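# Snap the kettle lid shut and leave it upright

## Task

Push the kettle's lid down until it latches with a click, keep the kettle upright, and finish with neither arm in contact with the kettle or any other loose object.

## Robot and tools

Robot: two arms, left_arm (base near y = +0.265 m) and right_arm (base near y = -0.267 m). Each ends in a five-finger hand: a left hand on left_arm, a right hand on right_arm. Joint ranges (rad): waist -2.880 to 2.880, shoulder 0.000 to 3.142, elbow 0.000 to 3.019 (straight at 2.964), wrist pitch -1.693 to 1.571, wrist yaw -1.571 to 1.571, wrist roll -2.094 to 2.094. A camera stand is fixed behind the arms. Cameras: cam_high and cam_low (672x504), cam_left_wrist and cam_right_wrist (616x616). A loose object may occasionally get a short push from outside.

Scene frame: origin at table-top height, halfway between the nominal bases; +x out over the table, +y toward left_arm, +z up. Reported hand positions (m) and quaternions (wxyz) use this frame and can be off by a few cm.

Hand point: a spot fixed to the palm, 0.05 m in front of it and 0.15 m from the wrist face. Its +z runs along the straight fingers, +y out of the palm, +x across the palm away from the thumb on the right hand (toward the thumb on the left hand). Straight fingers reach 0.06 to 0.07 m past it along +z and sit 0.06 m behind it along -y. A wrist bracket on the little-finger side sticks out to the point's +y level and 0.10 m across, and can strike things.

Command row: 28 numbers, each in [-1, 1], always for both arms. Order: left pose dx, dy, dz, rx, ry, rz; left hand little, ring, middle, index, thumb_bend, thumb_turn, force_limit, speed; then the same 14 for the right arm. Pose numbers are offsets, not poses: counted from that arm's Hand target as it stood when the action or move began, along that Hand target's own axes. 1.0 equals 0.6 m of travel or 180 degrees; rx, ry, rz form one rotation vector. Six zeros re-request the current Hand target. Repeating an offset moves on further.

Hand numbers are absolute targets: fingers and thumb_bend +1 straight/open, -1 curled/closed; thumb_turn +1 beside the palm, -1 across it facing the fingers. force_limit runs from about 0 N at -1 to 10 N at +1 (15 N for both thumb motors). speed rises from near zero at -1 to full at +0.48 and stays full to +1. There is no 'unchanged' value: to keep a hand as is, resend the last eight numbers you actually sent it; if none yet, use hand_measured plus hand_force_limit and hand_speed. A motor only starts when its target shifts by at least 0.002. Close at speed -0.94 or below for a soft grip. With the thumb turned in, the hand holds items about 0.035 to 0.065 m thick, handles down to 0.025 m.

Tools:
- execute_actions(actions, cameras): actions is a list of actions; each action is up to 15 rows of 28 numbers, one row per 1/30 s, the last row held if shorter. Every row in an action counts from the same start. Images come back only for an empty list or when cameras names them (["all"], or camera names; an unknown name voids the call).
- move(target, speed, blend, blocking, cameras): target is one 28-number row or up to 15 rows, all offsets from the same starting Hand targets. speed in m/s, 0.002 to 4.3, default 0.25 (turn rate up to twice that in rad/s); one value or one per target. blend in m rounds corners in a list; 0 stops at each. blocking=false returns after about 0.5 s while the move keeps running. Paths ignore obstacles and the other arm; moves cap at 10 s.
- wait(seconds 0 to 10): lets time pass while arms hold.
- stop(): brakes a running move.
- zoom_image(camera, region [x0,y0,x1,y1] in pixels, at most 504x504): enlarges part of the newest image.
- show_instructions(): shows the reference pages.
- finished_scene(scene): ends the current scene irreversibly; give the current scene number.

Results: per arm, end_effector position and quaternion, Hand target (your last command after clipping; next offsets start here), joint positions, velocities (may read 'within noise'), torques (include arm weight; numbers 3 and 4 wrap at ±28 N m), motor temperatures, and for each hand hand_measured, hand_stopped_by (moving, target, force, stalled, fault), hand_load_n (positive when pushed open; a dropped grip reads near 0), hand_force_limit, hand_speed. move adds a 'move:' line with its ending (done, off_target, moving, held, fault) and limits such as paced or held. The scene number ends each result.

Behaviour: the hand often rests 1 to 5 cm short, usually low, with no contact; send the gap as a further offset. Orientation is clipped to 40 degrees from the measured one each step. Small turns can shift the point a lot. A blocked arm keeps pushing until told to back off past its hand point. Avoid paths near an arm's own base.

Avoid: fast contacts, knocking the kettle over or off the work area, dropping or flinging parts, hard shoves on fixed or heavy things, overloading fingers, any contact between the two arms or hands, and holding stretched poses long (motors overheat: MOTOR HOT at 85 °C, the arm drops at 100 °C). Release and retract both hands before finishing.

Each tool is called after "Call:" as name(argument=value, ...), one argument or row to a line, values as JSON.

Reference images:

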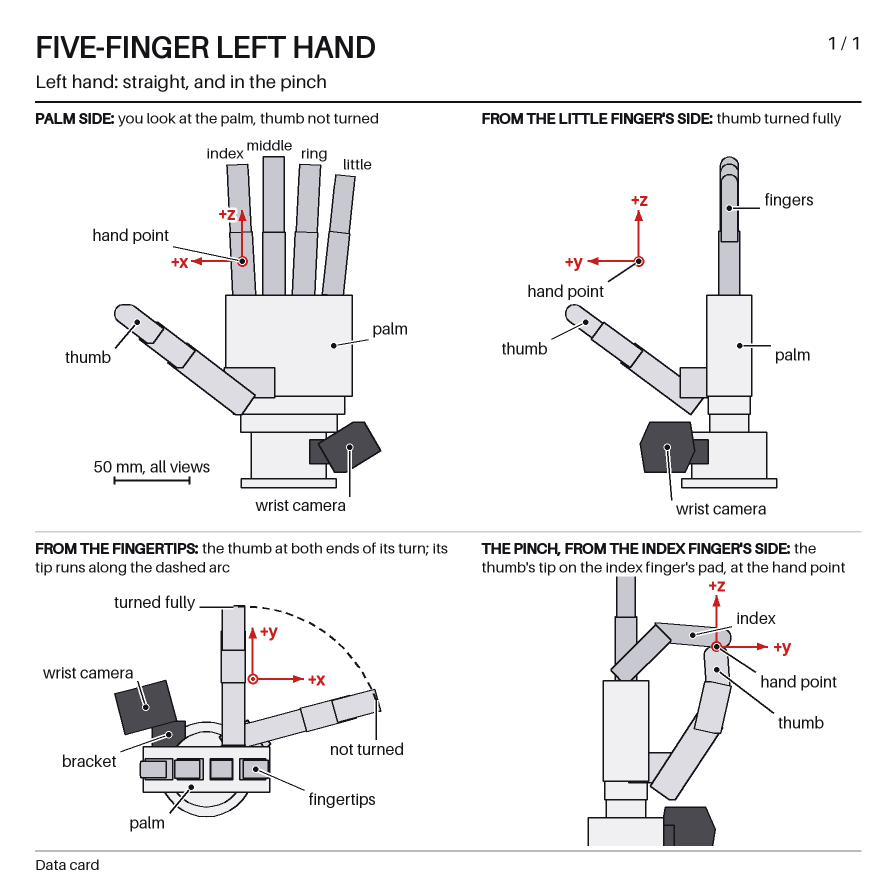

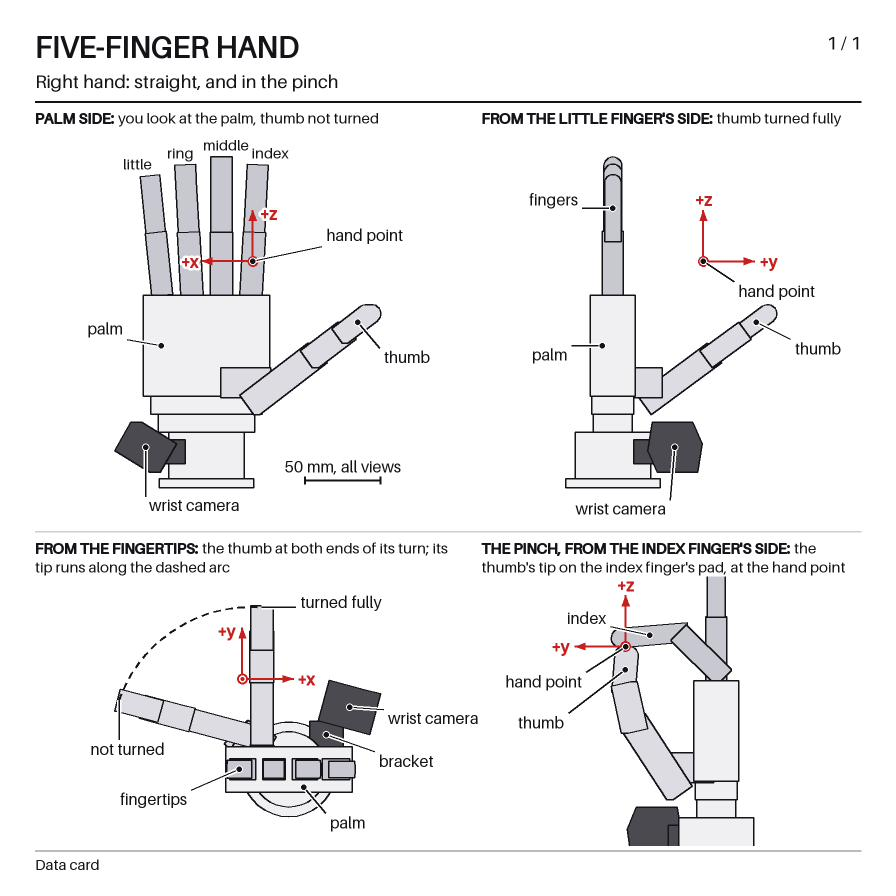

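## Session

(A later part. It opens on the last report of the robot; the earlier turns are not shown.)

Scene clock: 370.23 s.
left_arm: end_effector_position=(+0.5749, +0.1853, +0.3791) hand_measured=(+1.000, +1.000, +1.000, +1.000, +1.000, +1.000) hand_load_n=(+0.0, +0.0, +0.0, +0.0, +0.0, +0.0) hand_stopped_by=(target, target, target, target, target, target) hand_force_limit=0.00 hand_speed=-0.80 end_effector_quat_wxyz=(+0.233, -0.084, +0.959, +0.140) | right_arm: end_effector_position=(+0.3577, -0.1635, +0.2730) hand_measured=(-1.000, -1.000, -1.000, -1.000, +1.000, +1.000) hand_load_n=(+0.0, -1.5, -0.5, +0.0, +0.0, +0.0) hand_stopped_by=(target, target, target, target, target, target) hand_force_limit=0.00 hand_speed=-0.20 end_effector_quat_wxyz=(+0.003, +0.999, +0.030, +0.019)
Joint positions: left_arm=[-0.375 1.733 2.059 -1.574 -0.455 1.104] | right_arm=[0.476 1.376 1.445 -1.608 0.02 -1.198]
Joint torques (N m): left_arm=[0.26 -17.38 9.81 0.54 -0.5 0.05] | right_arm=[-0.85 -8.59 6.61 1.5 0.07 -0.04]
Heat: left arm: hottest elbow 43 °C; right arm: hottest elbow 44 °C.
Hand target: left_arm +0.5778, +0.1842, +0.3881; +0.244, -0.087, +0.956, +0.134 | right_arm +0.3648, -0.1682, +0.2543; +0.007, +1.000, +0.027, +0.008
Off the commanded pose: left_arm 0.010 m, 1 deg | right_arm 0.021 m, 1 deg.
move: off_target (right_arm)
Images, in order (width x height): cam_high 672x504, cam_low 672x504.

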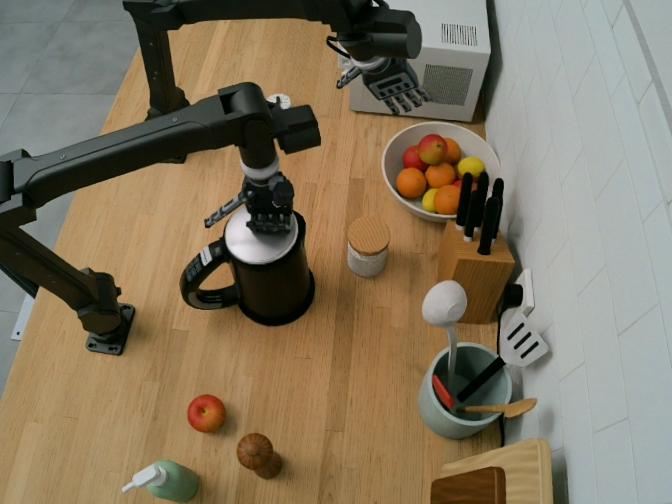

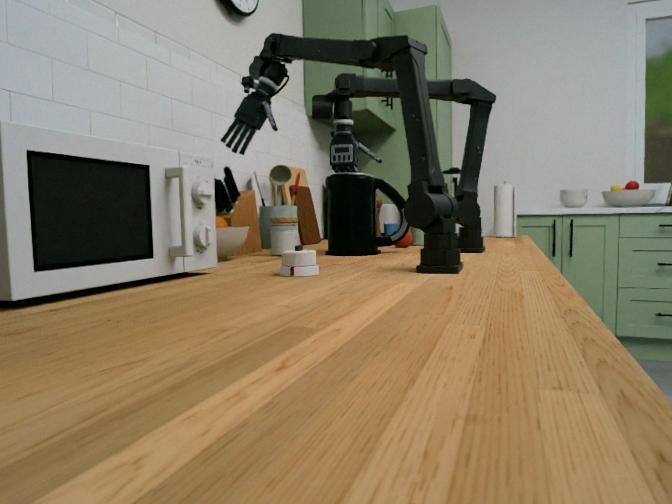

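Call:
move(
  target=[
    [0,0,0,0,0,0,1,1,1,1,1,1,0,-0.8,0,0,0.05,0,0,0,-1,-1,-1,-1,1,1,0,-0.2],
  ],
  cameras=["cam_high","cam_low"],
  speed=0.06,
)

Call:
zoom_image(
  camera="cam_high",
  region=[170, 170, 330, 310],
)

Call:
zoom_image(
  camera="cam_low",
  region=[300, 130, 420, 260],
)

Scene clock: 379.13 s.
left_arm: end_effector_position=(+0.5749, +0.1853, +0.3791) hand_measured=(+1.000, +1.000, +1.000, +1.000, +1.000, +1.000) hand_load_n=(+0.0, +0.0, +0.0, +0.0, +0.0, +0.0) hand_stopped_by=(target, target, target, target, target, target) hand_force_limit=0.00 hand_speed=-0.80 end_effector_quat_wxyz=(+0.233, -0.084, +0.959, +0.140) | right_arm: end_effector_position=(+0.3584, -0.1631, +0.2667) hand_measured=(-1.000, -1.000, -1.000, -1.000, +1.000, +1.000) hand_load_n=(+0.0, +0.0, +0.0, -4.5, -0.5, +0.0) hand_stopped_by=(target, target, target, target, target, target) hand_force_limit=0.00 hand_speed=-0.20 end_effector_quat_wxyz=(-0.010, +0.998, +0.030, +0.045)
Joint positions: left_arm=[-0.375 1.733 2.059 -1.574 -0.455 1.104] | right_arm=[0.475 1.337 1.397 -1.54 0.018 -1.199]
Joint torques (N m): left_arm=[0.15 -17.44 9.8 0.54 -0.47 0.05] | right_arm=[-1.49 -5.66 3.95 1.76 0.06 -0.02]
Heat: left arm: hottest elbow 43 °C; right arm: hottest elbow 43 °C.
Hand target: left_arm +0.5778, +0.1842, +0.3881; +0.244, -0.087, +0.956, +0.134 | right_arm +0.3653, -0.1685, +0.2244; +0.007, +1.000, +0.027, +0.008
Off the commanded pose: left_arm 0.010 m, 1 deg | right_arm 0.043 m, 5 deg.
move: off_target (right_arm)
Images, in order (width x height): cam_high 672x504, cam_low 672x504.

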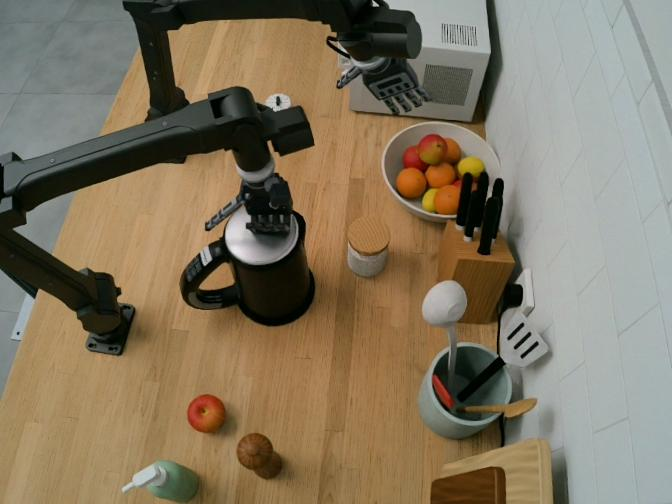

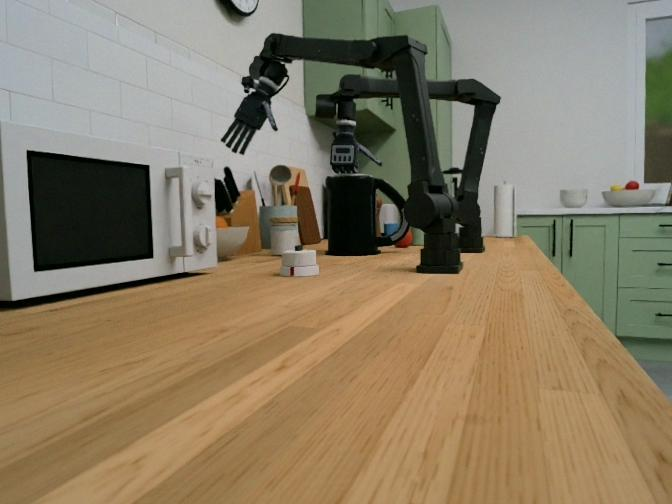

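Scaled by 3.150.

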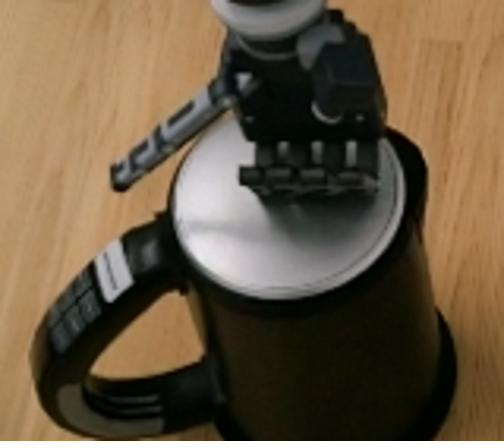

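Scaled by 3.877.

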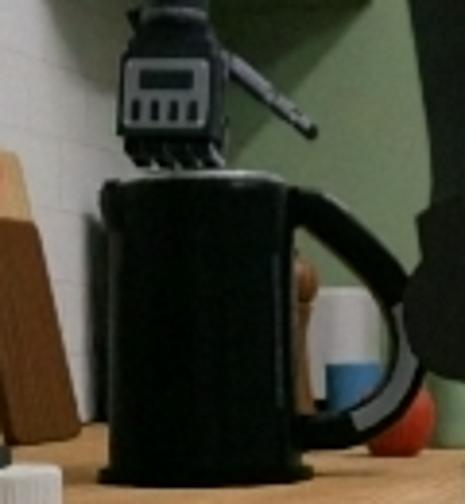

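Call:
move(
  target=[
    [0,0,0,0,0,0,1,1,1,1,1,1,0,-0.8,0,0,-0.11,0,-0.03,0,-1,-1,-1,-1,1,1,0,-0.2],
    [0,0,0,0,0,0,1,1,1,1,1,1,0,-0.8,0.035,0.0167,-0.11,0,-0.05,0,-1,-1,-1,-1,1,1,0,-0.2],
    [0,0,0,0,0,0,1,1,1,1,1,1,0,-0.8,0.035,0.0167,0.0,0,-0.05,0,-1,-1,-1,-1,1,1,0,-0.2],
  ],
  cameras=["cam_high","cam_low"],
  speed=0.08,
)

Call:
zoom_image(
  camera="cam_high",
  region=[170, 170, 330, 310],
)

Call:
zoom_image(
  camera="cam_low",
  region=[300, 130, 420, 260],
)

Scene clock: 400.97 s.
left_arm: end_effector_position=(+0.5749, +0.1853, +0.3791) hand_measured=(+1.000, +1.000, +1.000, +1.000, +1.000, +1.000) hand_load_n=(+0.0, +0.0, +0.0, +0.0, +0.0, +0.0) hand_stopped_by=(target, target, target, target, target, target) hand_force_limit=0.00 hand_speed=-0.80 end_effector_quat_wxyz=(+0.233, -0.084, +0.959, +0.140) | right_arm: end_effector_position=(+0.3772, -0.1772, +0.2691) hand_measured=(-1.000, -1.000, -1.000, -1.000, +1.000, +1.000) hand_load_n=(+0.0, -3.0, -2.0, +0.0, -0.5, +0.0) hand_stopped_by=(target, target, target, target, target, target) hand_force_limit=0.00 hand_speed=-0.20 end_effector_quat_wxyz=(+0.002, +0.999, +0.026, -0.034)
Joint positions: left_arm=[-0.375 1.733 2.059 -1.574 -0.455 1.104] | right_arm=[0.408 1.478 1.531 -1.69 -0.018 -1.258]
Joint torques (N m): left_arm=[0.26 -17.49 9.74 0.51 -0.49 0.05] | right_arm=[-0.79 -6.36 4.18 1.91 -0.44 -0.07]
Heat: left arm: hottest elbow 43 °C; right arm: hottest elbow 41 °C.
Hand target: left_arm +0.5778, +0.1842, +0.3881; +0.244, -0.087, +0.956, +0.134 | right_arm +0.3869, -0.1775, +0.2248; +0.009, +0.997, +0.027, -0.070
Off the commanded pose: left_arm 0.010 m, 1 deg | right_arm 0.045 m, 4 deg.
move: off_target (right_arm)
Images, in order (width x height): cam_high 672x504, cam_low 672x504.

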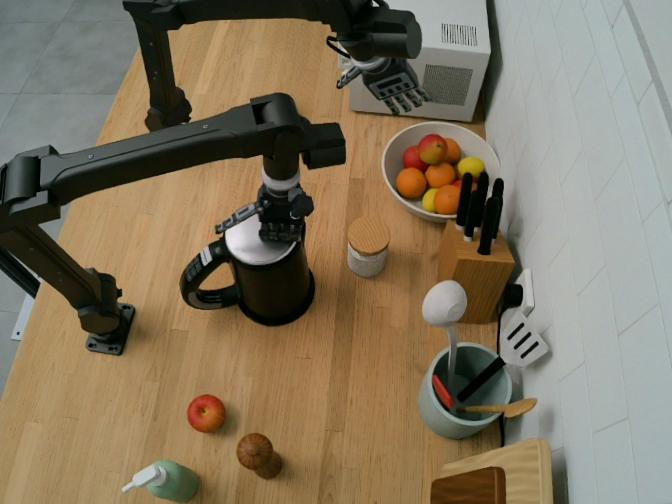

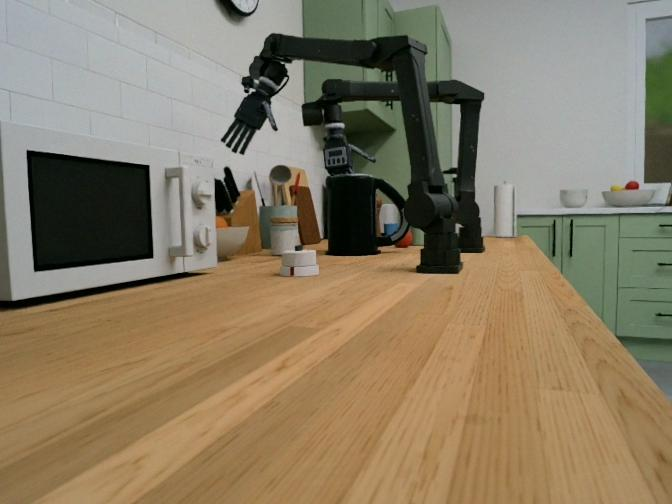

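Scaled by 3.150.

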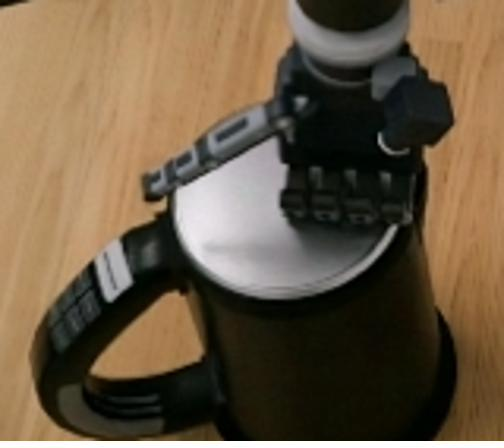

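Scaled by 3.877.

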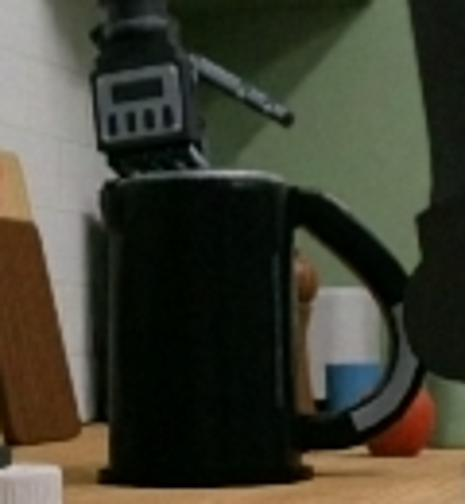

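Call:
move(
  target=[
    [0,0,0,0,0,0,1,1,1,1,1,1,0,-0.8,0,0,-0.1,0,0,0,-1,-1,-1,-1,1,1,0,-0.2],
    [0,0,0,0,0,0,1,1,1,1,1,1,0,-0.8,-0.1,0.25,-0.25,0,0.05,0,-1,-1,-1,-1,1,1,0,-0.2],
  ],
  cameras=["cam_high","cam_low"],
  speed=0.2,
)

Call:
zoom_image(
  camera="cam_high",
  region=[170, 170, 330, 310],
)

Call:
zoom_image(
  camera="cam_low",
  region=[310, 160, 400, 220],
)

Scene clock: 412.03 s.
left_arm: end_effector_position=(+0.5749, +0.1853, +0.3791) hand_measured=(+1.000, +1.000, +1.000, +1.000, +1.000, +1.000) hand_load_n=(+0.0, +0.0, +0.0, +0.0, +0.0, +0.0) hand_stopped_by=(target, target, target, target, target, target) hand_force_limit=0.00 hand_speed=-0.80 end_effector_quat_wxyz=(+0.233, -0.084, +0.959, +0.140) | right_arm: end_effector_position=(+0.3549, -0.3243, +0.3739) hand_measured=(-1.000, -1.000, -1.000, -1.000, +1.000, +1.000) hand_load_n=(+0.0, +0.0, +0.0, +0.0, +0.0, +0.0) hand_stopped_by=(target, target, target, target, target, target) hand_force_limit=0.00 hand_speed=-0.20 end_effector_quat_wxyz=(+0.023, +0.994, +0.028, +0.107)
Joint positions: left_arm=[-0.375 1.733 2.059 -1.574 -0.455 1.104] | right_arm=[0.084 1.207 1.556 -1.706 0.049 -1.591]
Joint torques (N m): left_arm=[0.26 -17.44 9.8 0.5 -0.5 0.04] | right_arm=[0.15 -8.7 10.61 0.57 0.17 0.01]
Heat: left arm: hottest elbow 43 °C; right arm: hottest elbow 41 °C.
Hand target: left_arm +0.5778, +0.1842, +0.3881; +0.244, -0.087, +0.956, +0.134 | right_arm +0.3567, -0.3271, +0.3840; +0.007, +1.000, +0.027, +0.008
Off the commanded pose: left_arm 0.010 m, 1 deg | right_arm 0.011 m, 11 deg.
joint sent to its limit (right arm) — joint 4 (wrist pitch), lower limit. The joint targets are off in orientation, not in position.
move: off_target (right_arm)
Images, in order (width x height): cam_high 672x504, cam_low 672x504.

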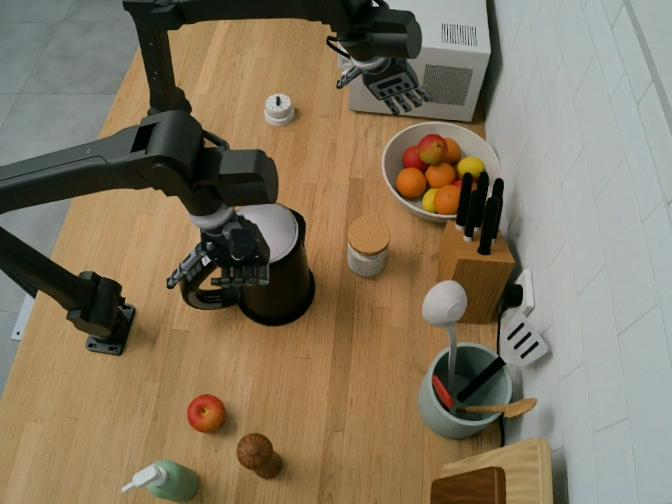

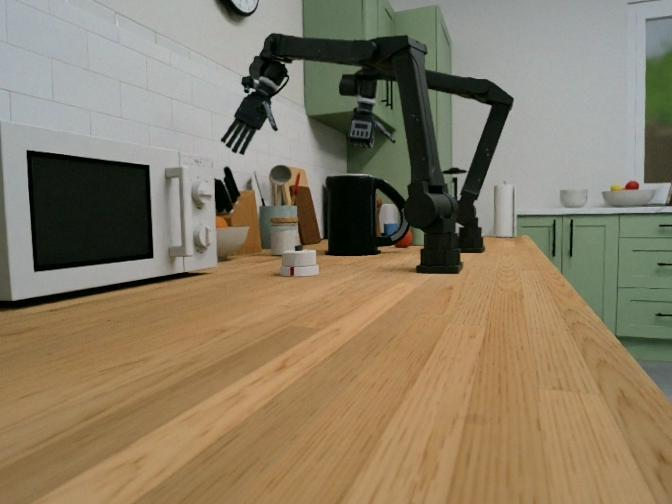

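Scaled by 3.150.

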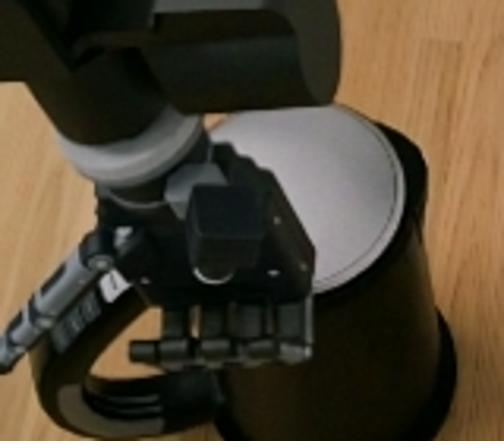

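Scaled by 5.600.

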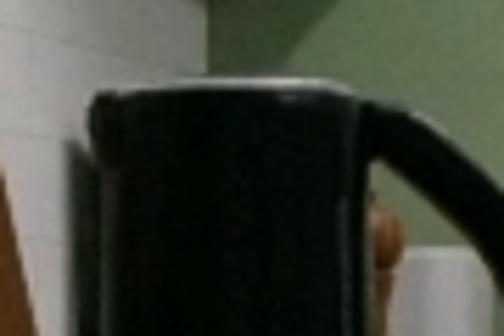

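Call:
move(
  target=[
    [0,0,0,0,0,0,1,1,1,1,1,1,0,-0.8,0.0,0.2,0.0,0,0,0,-1,-1,-1,-1,1,1,0,-0.2],
  ],
  cameras=["cam_high","cam_low","cam_right_wrist"],
  speed=0.3,
)

Call:
zoom_image(
  camera="cam_high",
  region=[210, 190, 320, 280],
)

Call:
zoom_image(
  camera="cam_low",
  region=[320, 165, 385, 195],
)

Scene clock: 422.10 s.
left_arm: end_effector_position=(+0.5749, +0.1853, +0.3791) hand_measured=(+1.000, +1.000, +1.000, +1.000, +1.000, +1.000) hand_load_n=(+0.0, +0.0, +0.0, +0.0, +0.0, +0.0) hand_stopped_by=(target, target, target, target, target, target) hand_force_limit=0.00 hand_speed=-0.80 end_effector_quat_wxyz=(+0.233, -0.084, +0.959, +0.140) | right_arm: end_effector_position=(+0.3561, -0.4433, +0.3655) hand_measured=(-1.000, -1.000, -1.000, -1.000, +1.000, +1.000) hand_load_n=(+0.0, +0.0, +0.0, +0.0, +0.0, +0.0) hand_stopped_by=(target, target, target, target, target, target) hand_force_limit=0.00 hand_speed=-0.20 end_effector_quat_wxyz=(+0.046, +0.996, +0.026, +0.076)
Joint positions: left_arm=[-0.375 1.733 2.059 -1.574 -0.455 1.104] | right_arm=[-0.236 1.272 1.581 -1.706 0.041 -1.906]
Joint torques (N m): left_arm=[0.26 -17.55 9.77 0.54 -0.49 0.05] | right_arm=[0.26 -9.11 13.2 0.51 0.18 -0.02]
Heat: left arm: hottest elbow 43 °C; right arm: hottest elbow 42 °C.
Hand target: left_arm +0.5778, +0.1842, +0.3881; +0.244, -0.087, +0.956, +0.134 | right_arm +0.3632, -0.4469, +0.3855; +0.007, +1.000, +0.027, +0.008
Off the commanded pose: left_arm 0.010 m, 1 deg | right_arm 0.022 m, 9 deg.
joint sent to its limit (right arm) — joint 4 (wrist pitch), lower limit. The joint targets are off in orientation, not in position.
move: off_target (right_arm)
Images, in order (width x height): cam_high 672x504, cam_low 672x504, cam_right_wrist 616x616.

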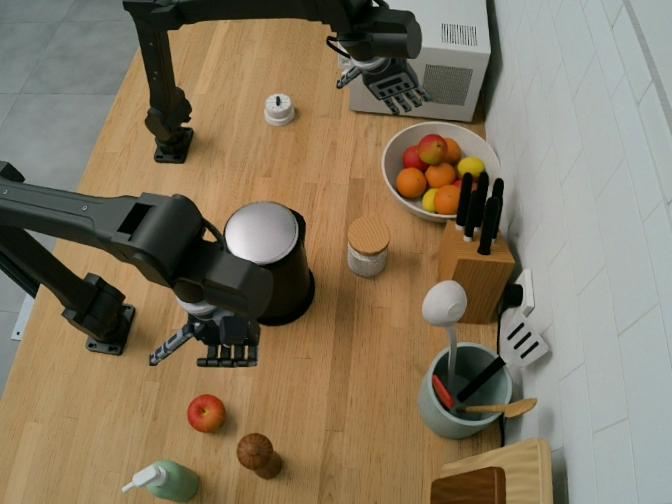

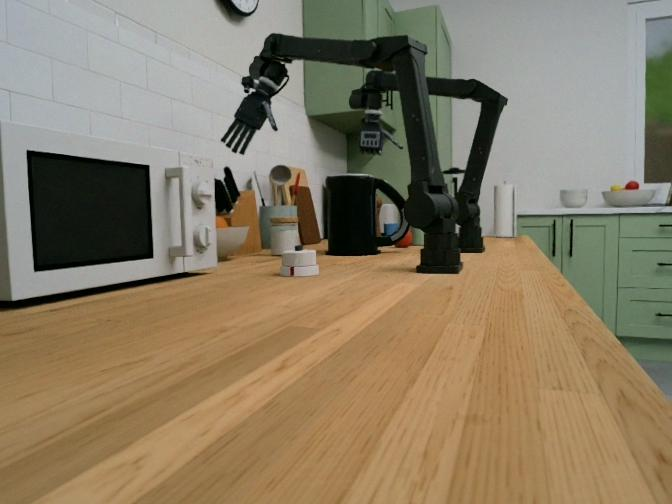

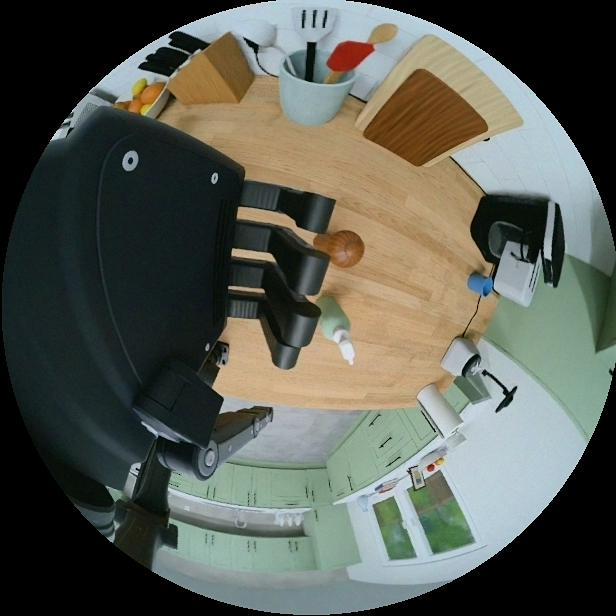

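Scaled by 4.582.

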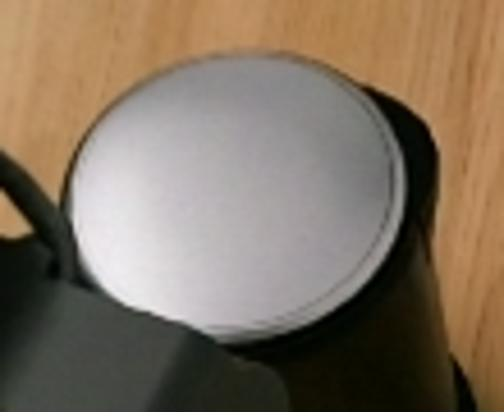

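Scaled by 7.754.

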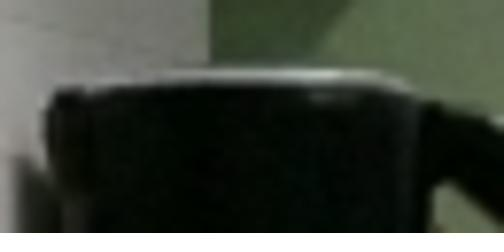

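Call:
move(
  target=[
    [0,0,0,0,0,0,1,1,1,1,1,1,0,-0.8,0.0508,-0.4475,0.103,0,-0.05,0,-1,-1,-1,-1,1,1,0,-0.2],
    [0,0,0,0,0,0,1,1,1,1,1,1,0,-0.8,0.0478,-0.45,0.2947,0,-0.05,0,-1,-1,-1,-1,1,1,0,-0.2],
  ],
  cameras=["cam_high","cam_low"],
  speed=[0.25,0.08],
)

Call:
zoom_image(
  camera="cam_low",
  region=[310, 160, 400, 220],
)

Scene clock: 462.73 s.
left_arm: end_effector_position=(+0.5749, +0.1853, +0.3791) hand_measured=(+1.000, +1.000, +1.000, +1.000, +1.000, +1.000) hand_load_n=(+0.0, +0.0, +0.0, +0.0, +0.0, +0.0) hand_stopped_by=(target, target, target, target, target, target) hand_force_limit=0.00 hand_speed=-0.80 end_effector_quat_wxyz=(+0.233, -0.084, +0.959, +0.140) | right_arm: end_effector_position=(+0.3746, -0.1777, +0.2668) hand_measured=(-1.000, -1.000, -1.000, -1.000, +1.000, +1.000) hand_load_n=(+0.5, +0.0, -3.5, -2.5, +0.0, +0.0) hand_stopped_by=(target, target, target, target, target, target) hand_force_limit=0.00 hand_speed=-0.20 end_effector_quat_wxyz=(-0.004, +0.999, +0.031, -0.011)
Joint positions: left_arm=[-0.375 1.733 2.059 -1.574 -0.455 1.104] | right_arm=[0.411 1.436 1.488 -1.64 -0.016 -1.265]
Joint torques (N m): left_arm=[0.15 -17.49 9.76 0.54 -0.48 0.03] | right_arm=[-0.15 -3.9 2.28 1.94 -0.61 0.04]
Heat: left arm: hottest elbow 43 °C; right arm: hottest elbow 42 °C.
Hand target: left_arm +0.5778, +0.1842, +0.3881; +0.244, -0.087, +0.956, +0.134 | right_arm +0.3800, -0.1781, +0.2054; +0.009, +0.997, +0.027, -0.070
Off the commanded pose: left_arm 0.010 m, 1 deg | right_arm 0.062 m, 7 deg.
move: off_target (right_arm)
Images, in order (width x height): cam_high 672x504, cam_low 672x504.

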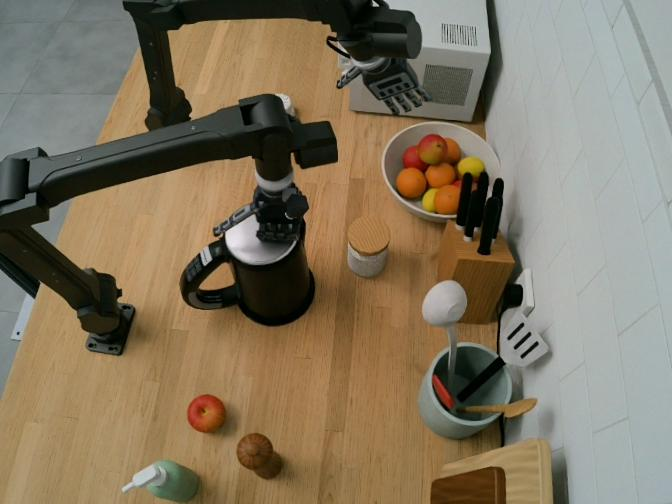

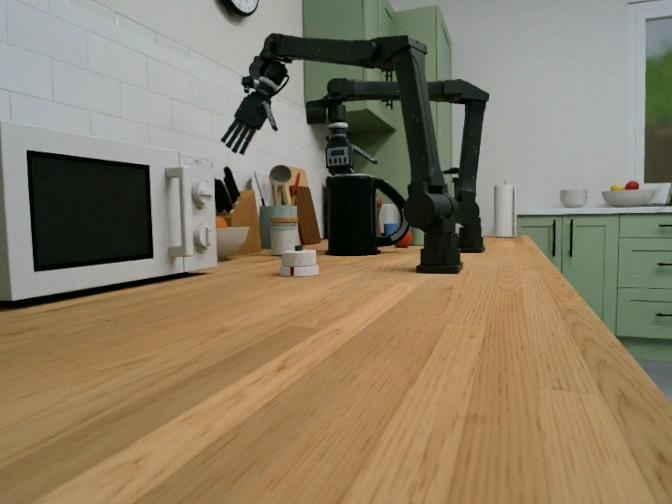

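Scaled by 5.600.

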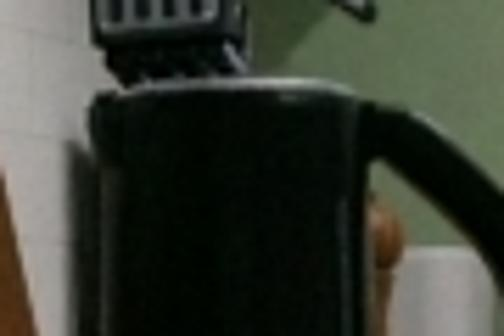

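Call:
move(
  target=[
    [0,0,0,0,0,0,1,1,1,1,1,1,0,-0.8,0,0,-0.19,0,0,0,-1,-1,-1,-1,1,1,0,-0.2],
    [0,0,0,0,0,0,1,1,1,1,1,1,0,-0.8,-0.03,0.35,-0.29,0,0.05,0,-1,-1,-1,-1,1,1,0,-0.2],
  ],
  cameras=["cam_high","cam_low"],
  speed=[0.12,0.3],
)

Call:
zoom_image(
  camera="cam_low",
  region=[310, 160, 400, 220],
)

Scene clock: 473.30 s.
left_arm: end_effector_position=(+0.5749, +0.1853, +0.3791) hand_measured=(+1.000, +1.000, +1.000, +1.000, +1.000, +1.000) hand_load_n=(+0.5, +0.0, +0.0, +0.0, +0.0, +0.0) hand_stopped_by=(target, target, target, target, target, target) hand_force_limit=0.00 hand_speed=-0.80 end_effector_quat_wxyz=(+0.233, -0.084, +0.959, +0.140) | right_arm: end_effector_position=(+0.3897, -0.3823, +0.3657) hand_measured=(-1.000, -1.000, -1.000, -1.000, +1.000, +1.000) hand_load_n=(+0.0, +0.0, +0.0, +0.0, +0.0, +0.0) hand_stopped_by=(target, target, target, target, target, target) hand_force_limit=0.00 hand_speed=-0.20 end_effector_quat_wxyz=(+0.033, +0.996, +0.027, +0.084)
Joint positions: left_arm=[-0.375 1.733 2.059 -1.574 -0.455 1.104] | right_arm=[-0.067 1.322 1.631 -1.705 0.043 -1.739]
Joint torques (N m): left_arm=[0.09 -17.38 9.76 0.54 -0.5 0.04] | right_arm=[0.32 -9.52 13.23 0.44 0.17 -0.03]
Heat: left arm: hottest elbow 43 °C; right arm: hottest elbow 42 °C.
Hand target: left_arm +0.5778, +0.1842, +0.3881; +0.244, -0.087, +0.956, +0.134 | right_arm +0.3981, -0.3850, +0.3832; +0.007, +1.000, +0.027, +0.008
Off the commanded pose: left_arm 0.010 m, 1 deg | right_arm 0.020 m, 9 deg.
joint sent to its limit (right arm) — joint 4 (wrist pitch), lower limit. The joint targets are off in orientation, not in position.
move: off_target (right_arm)
Images, in order (width x height): cam_high 672x504, cam_low 672x504.

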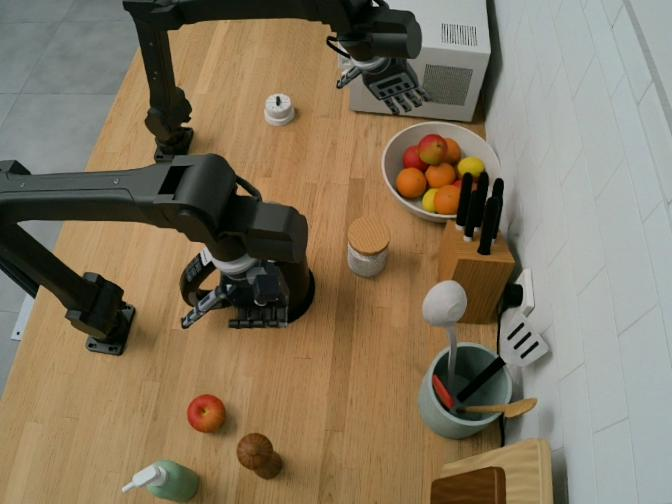

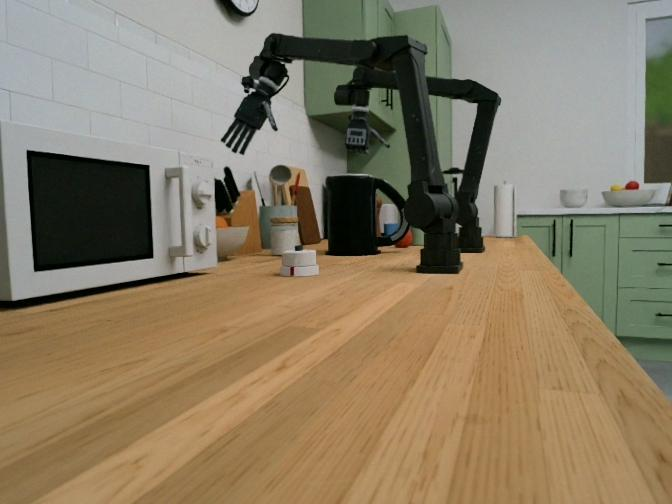

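Scaled by 5.600.

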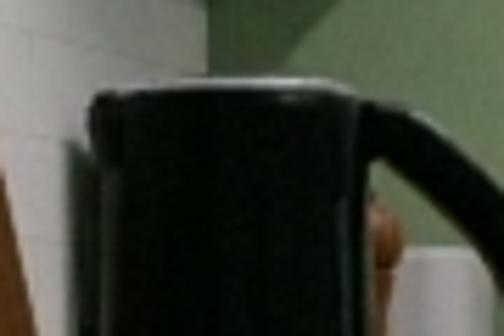

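Call:
finished_scene(
  scene=1,
)

The scene is finished: the task was done.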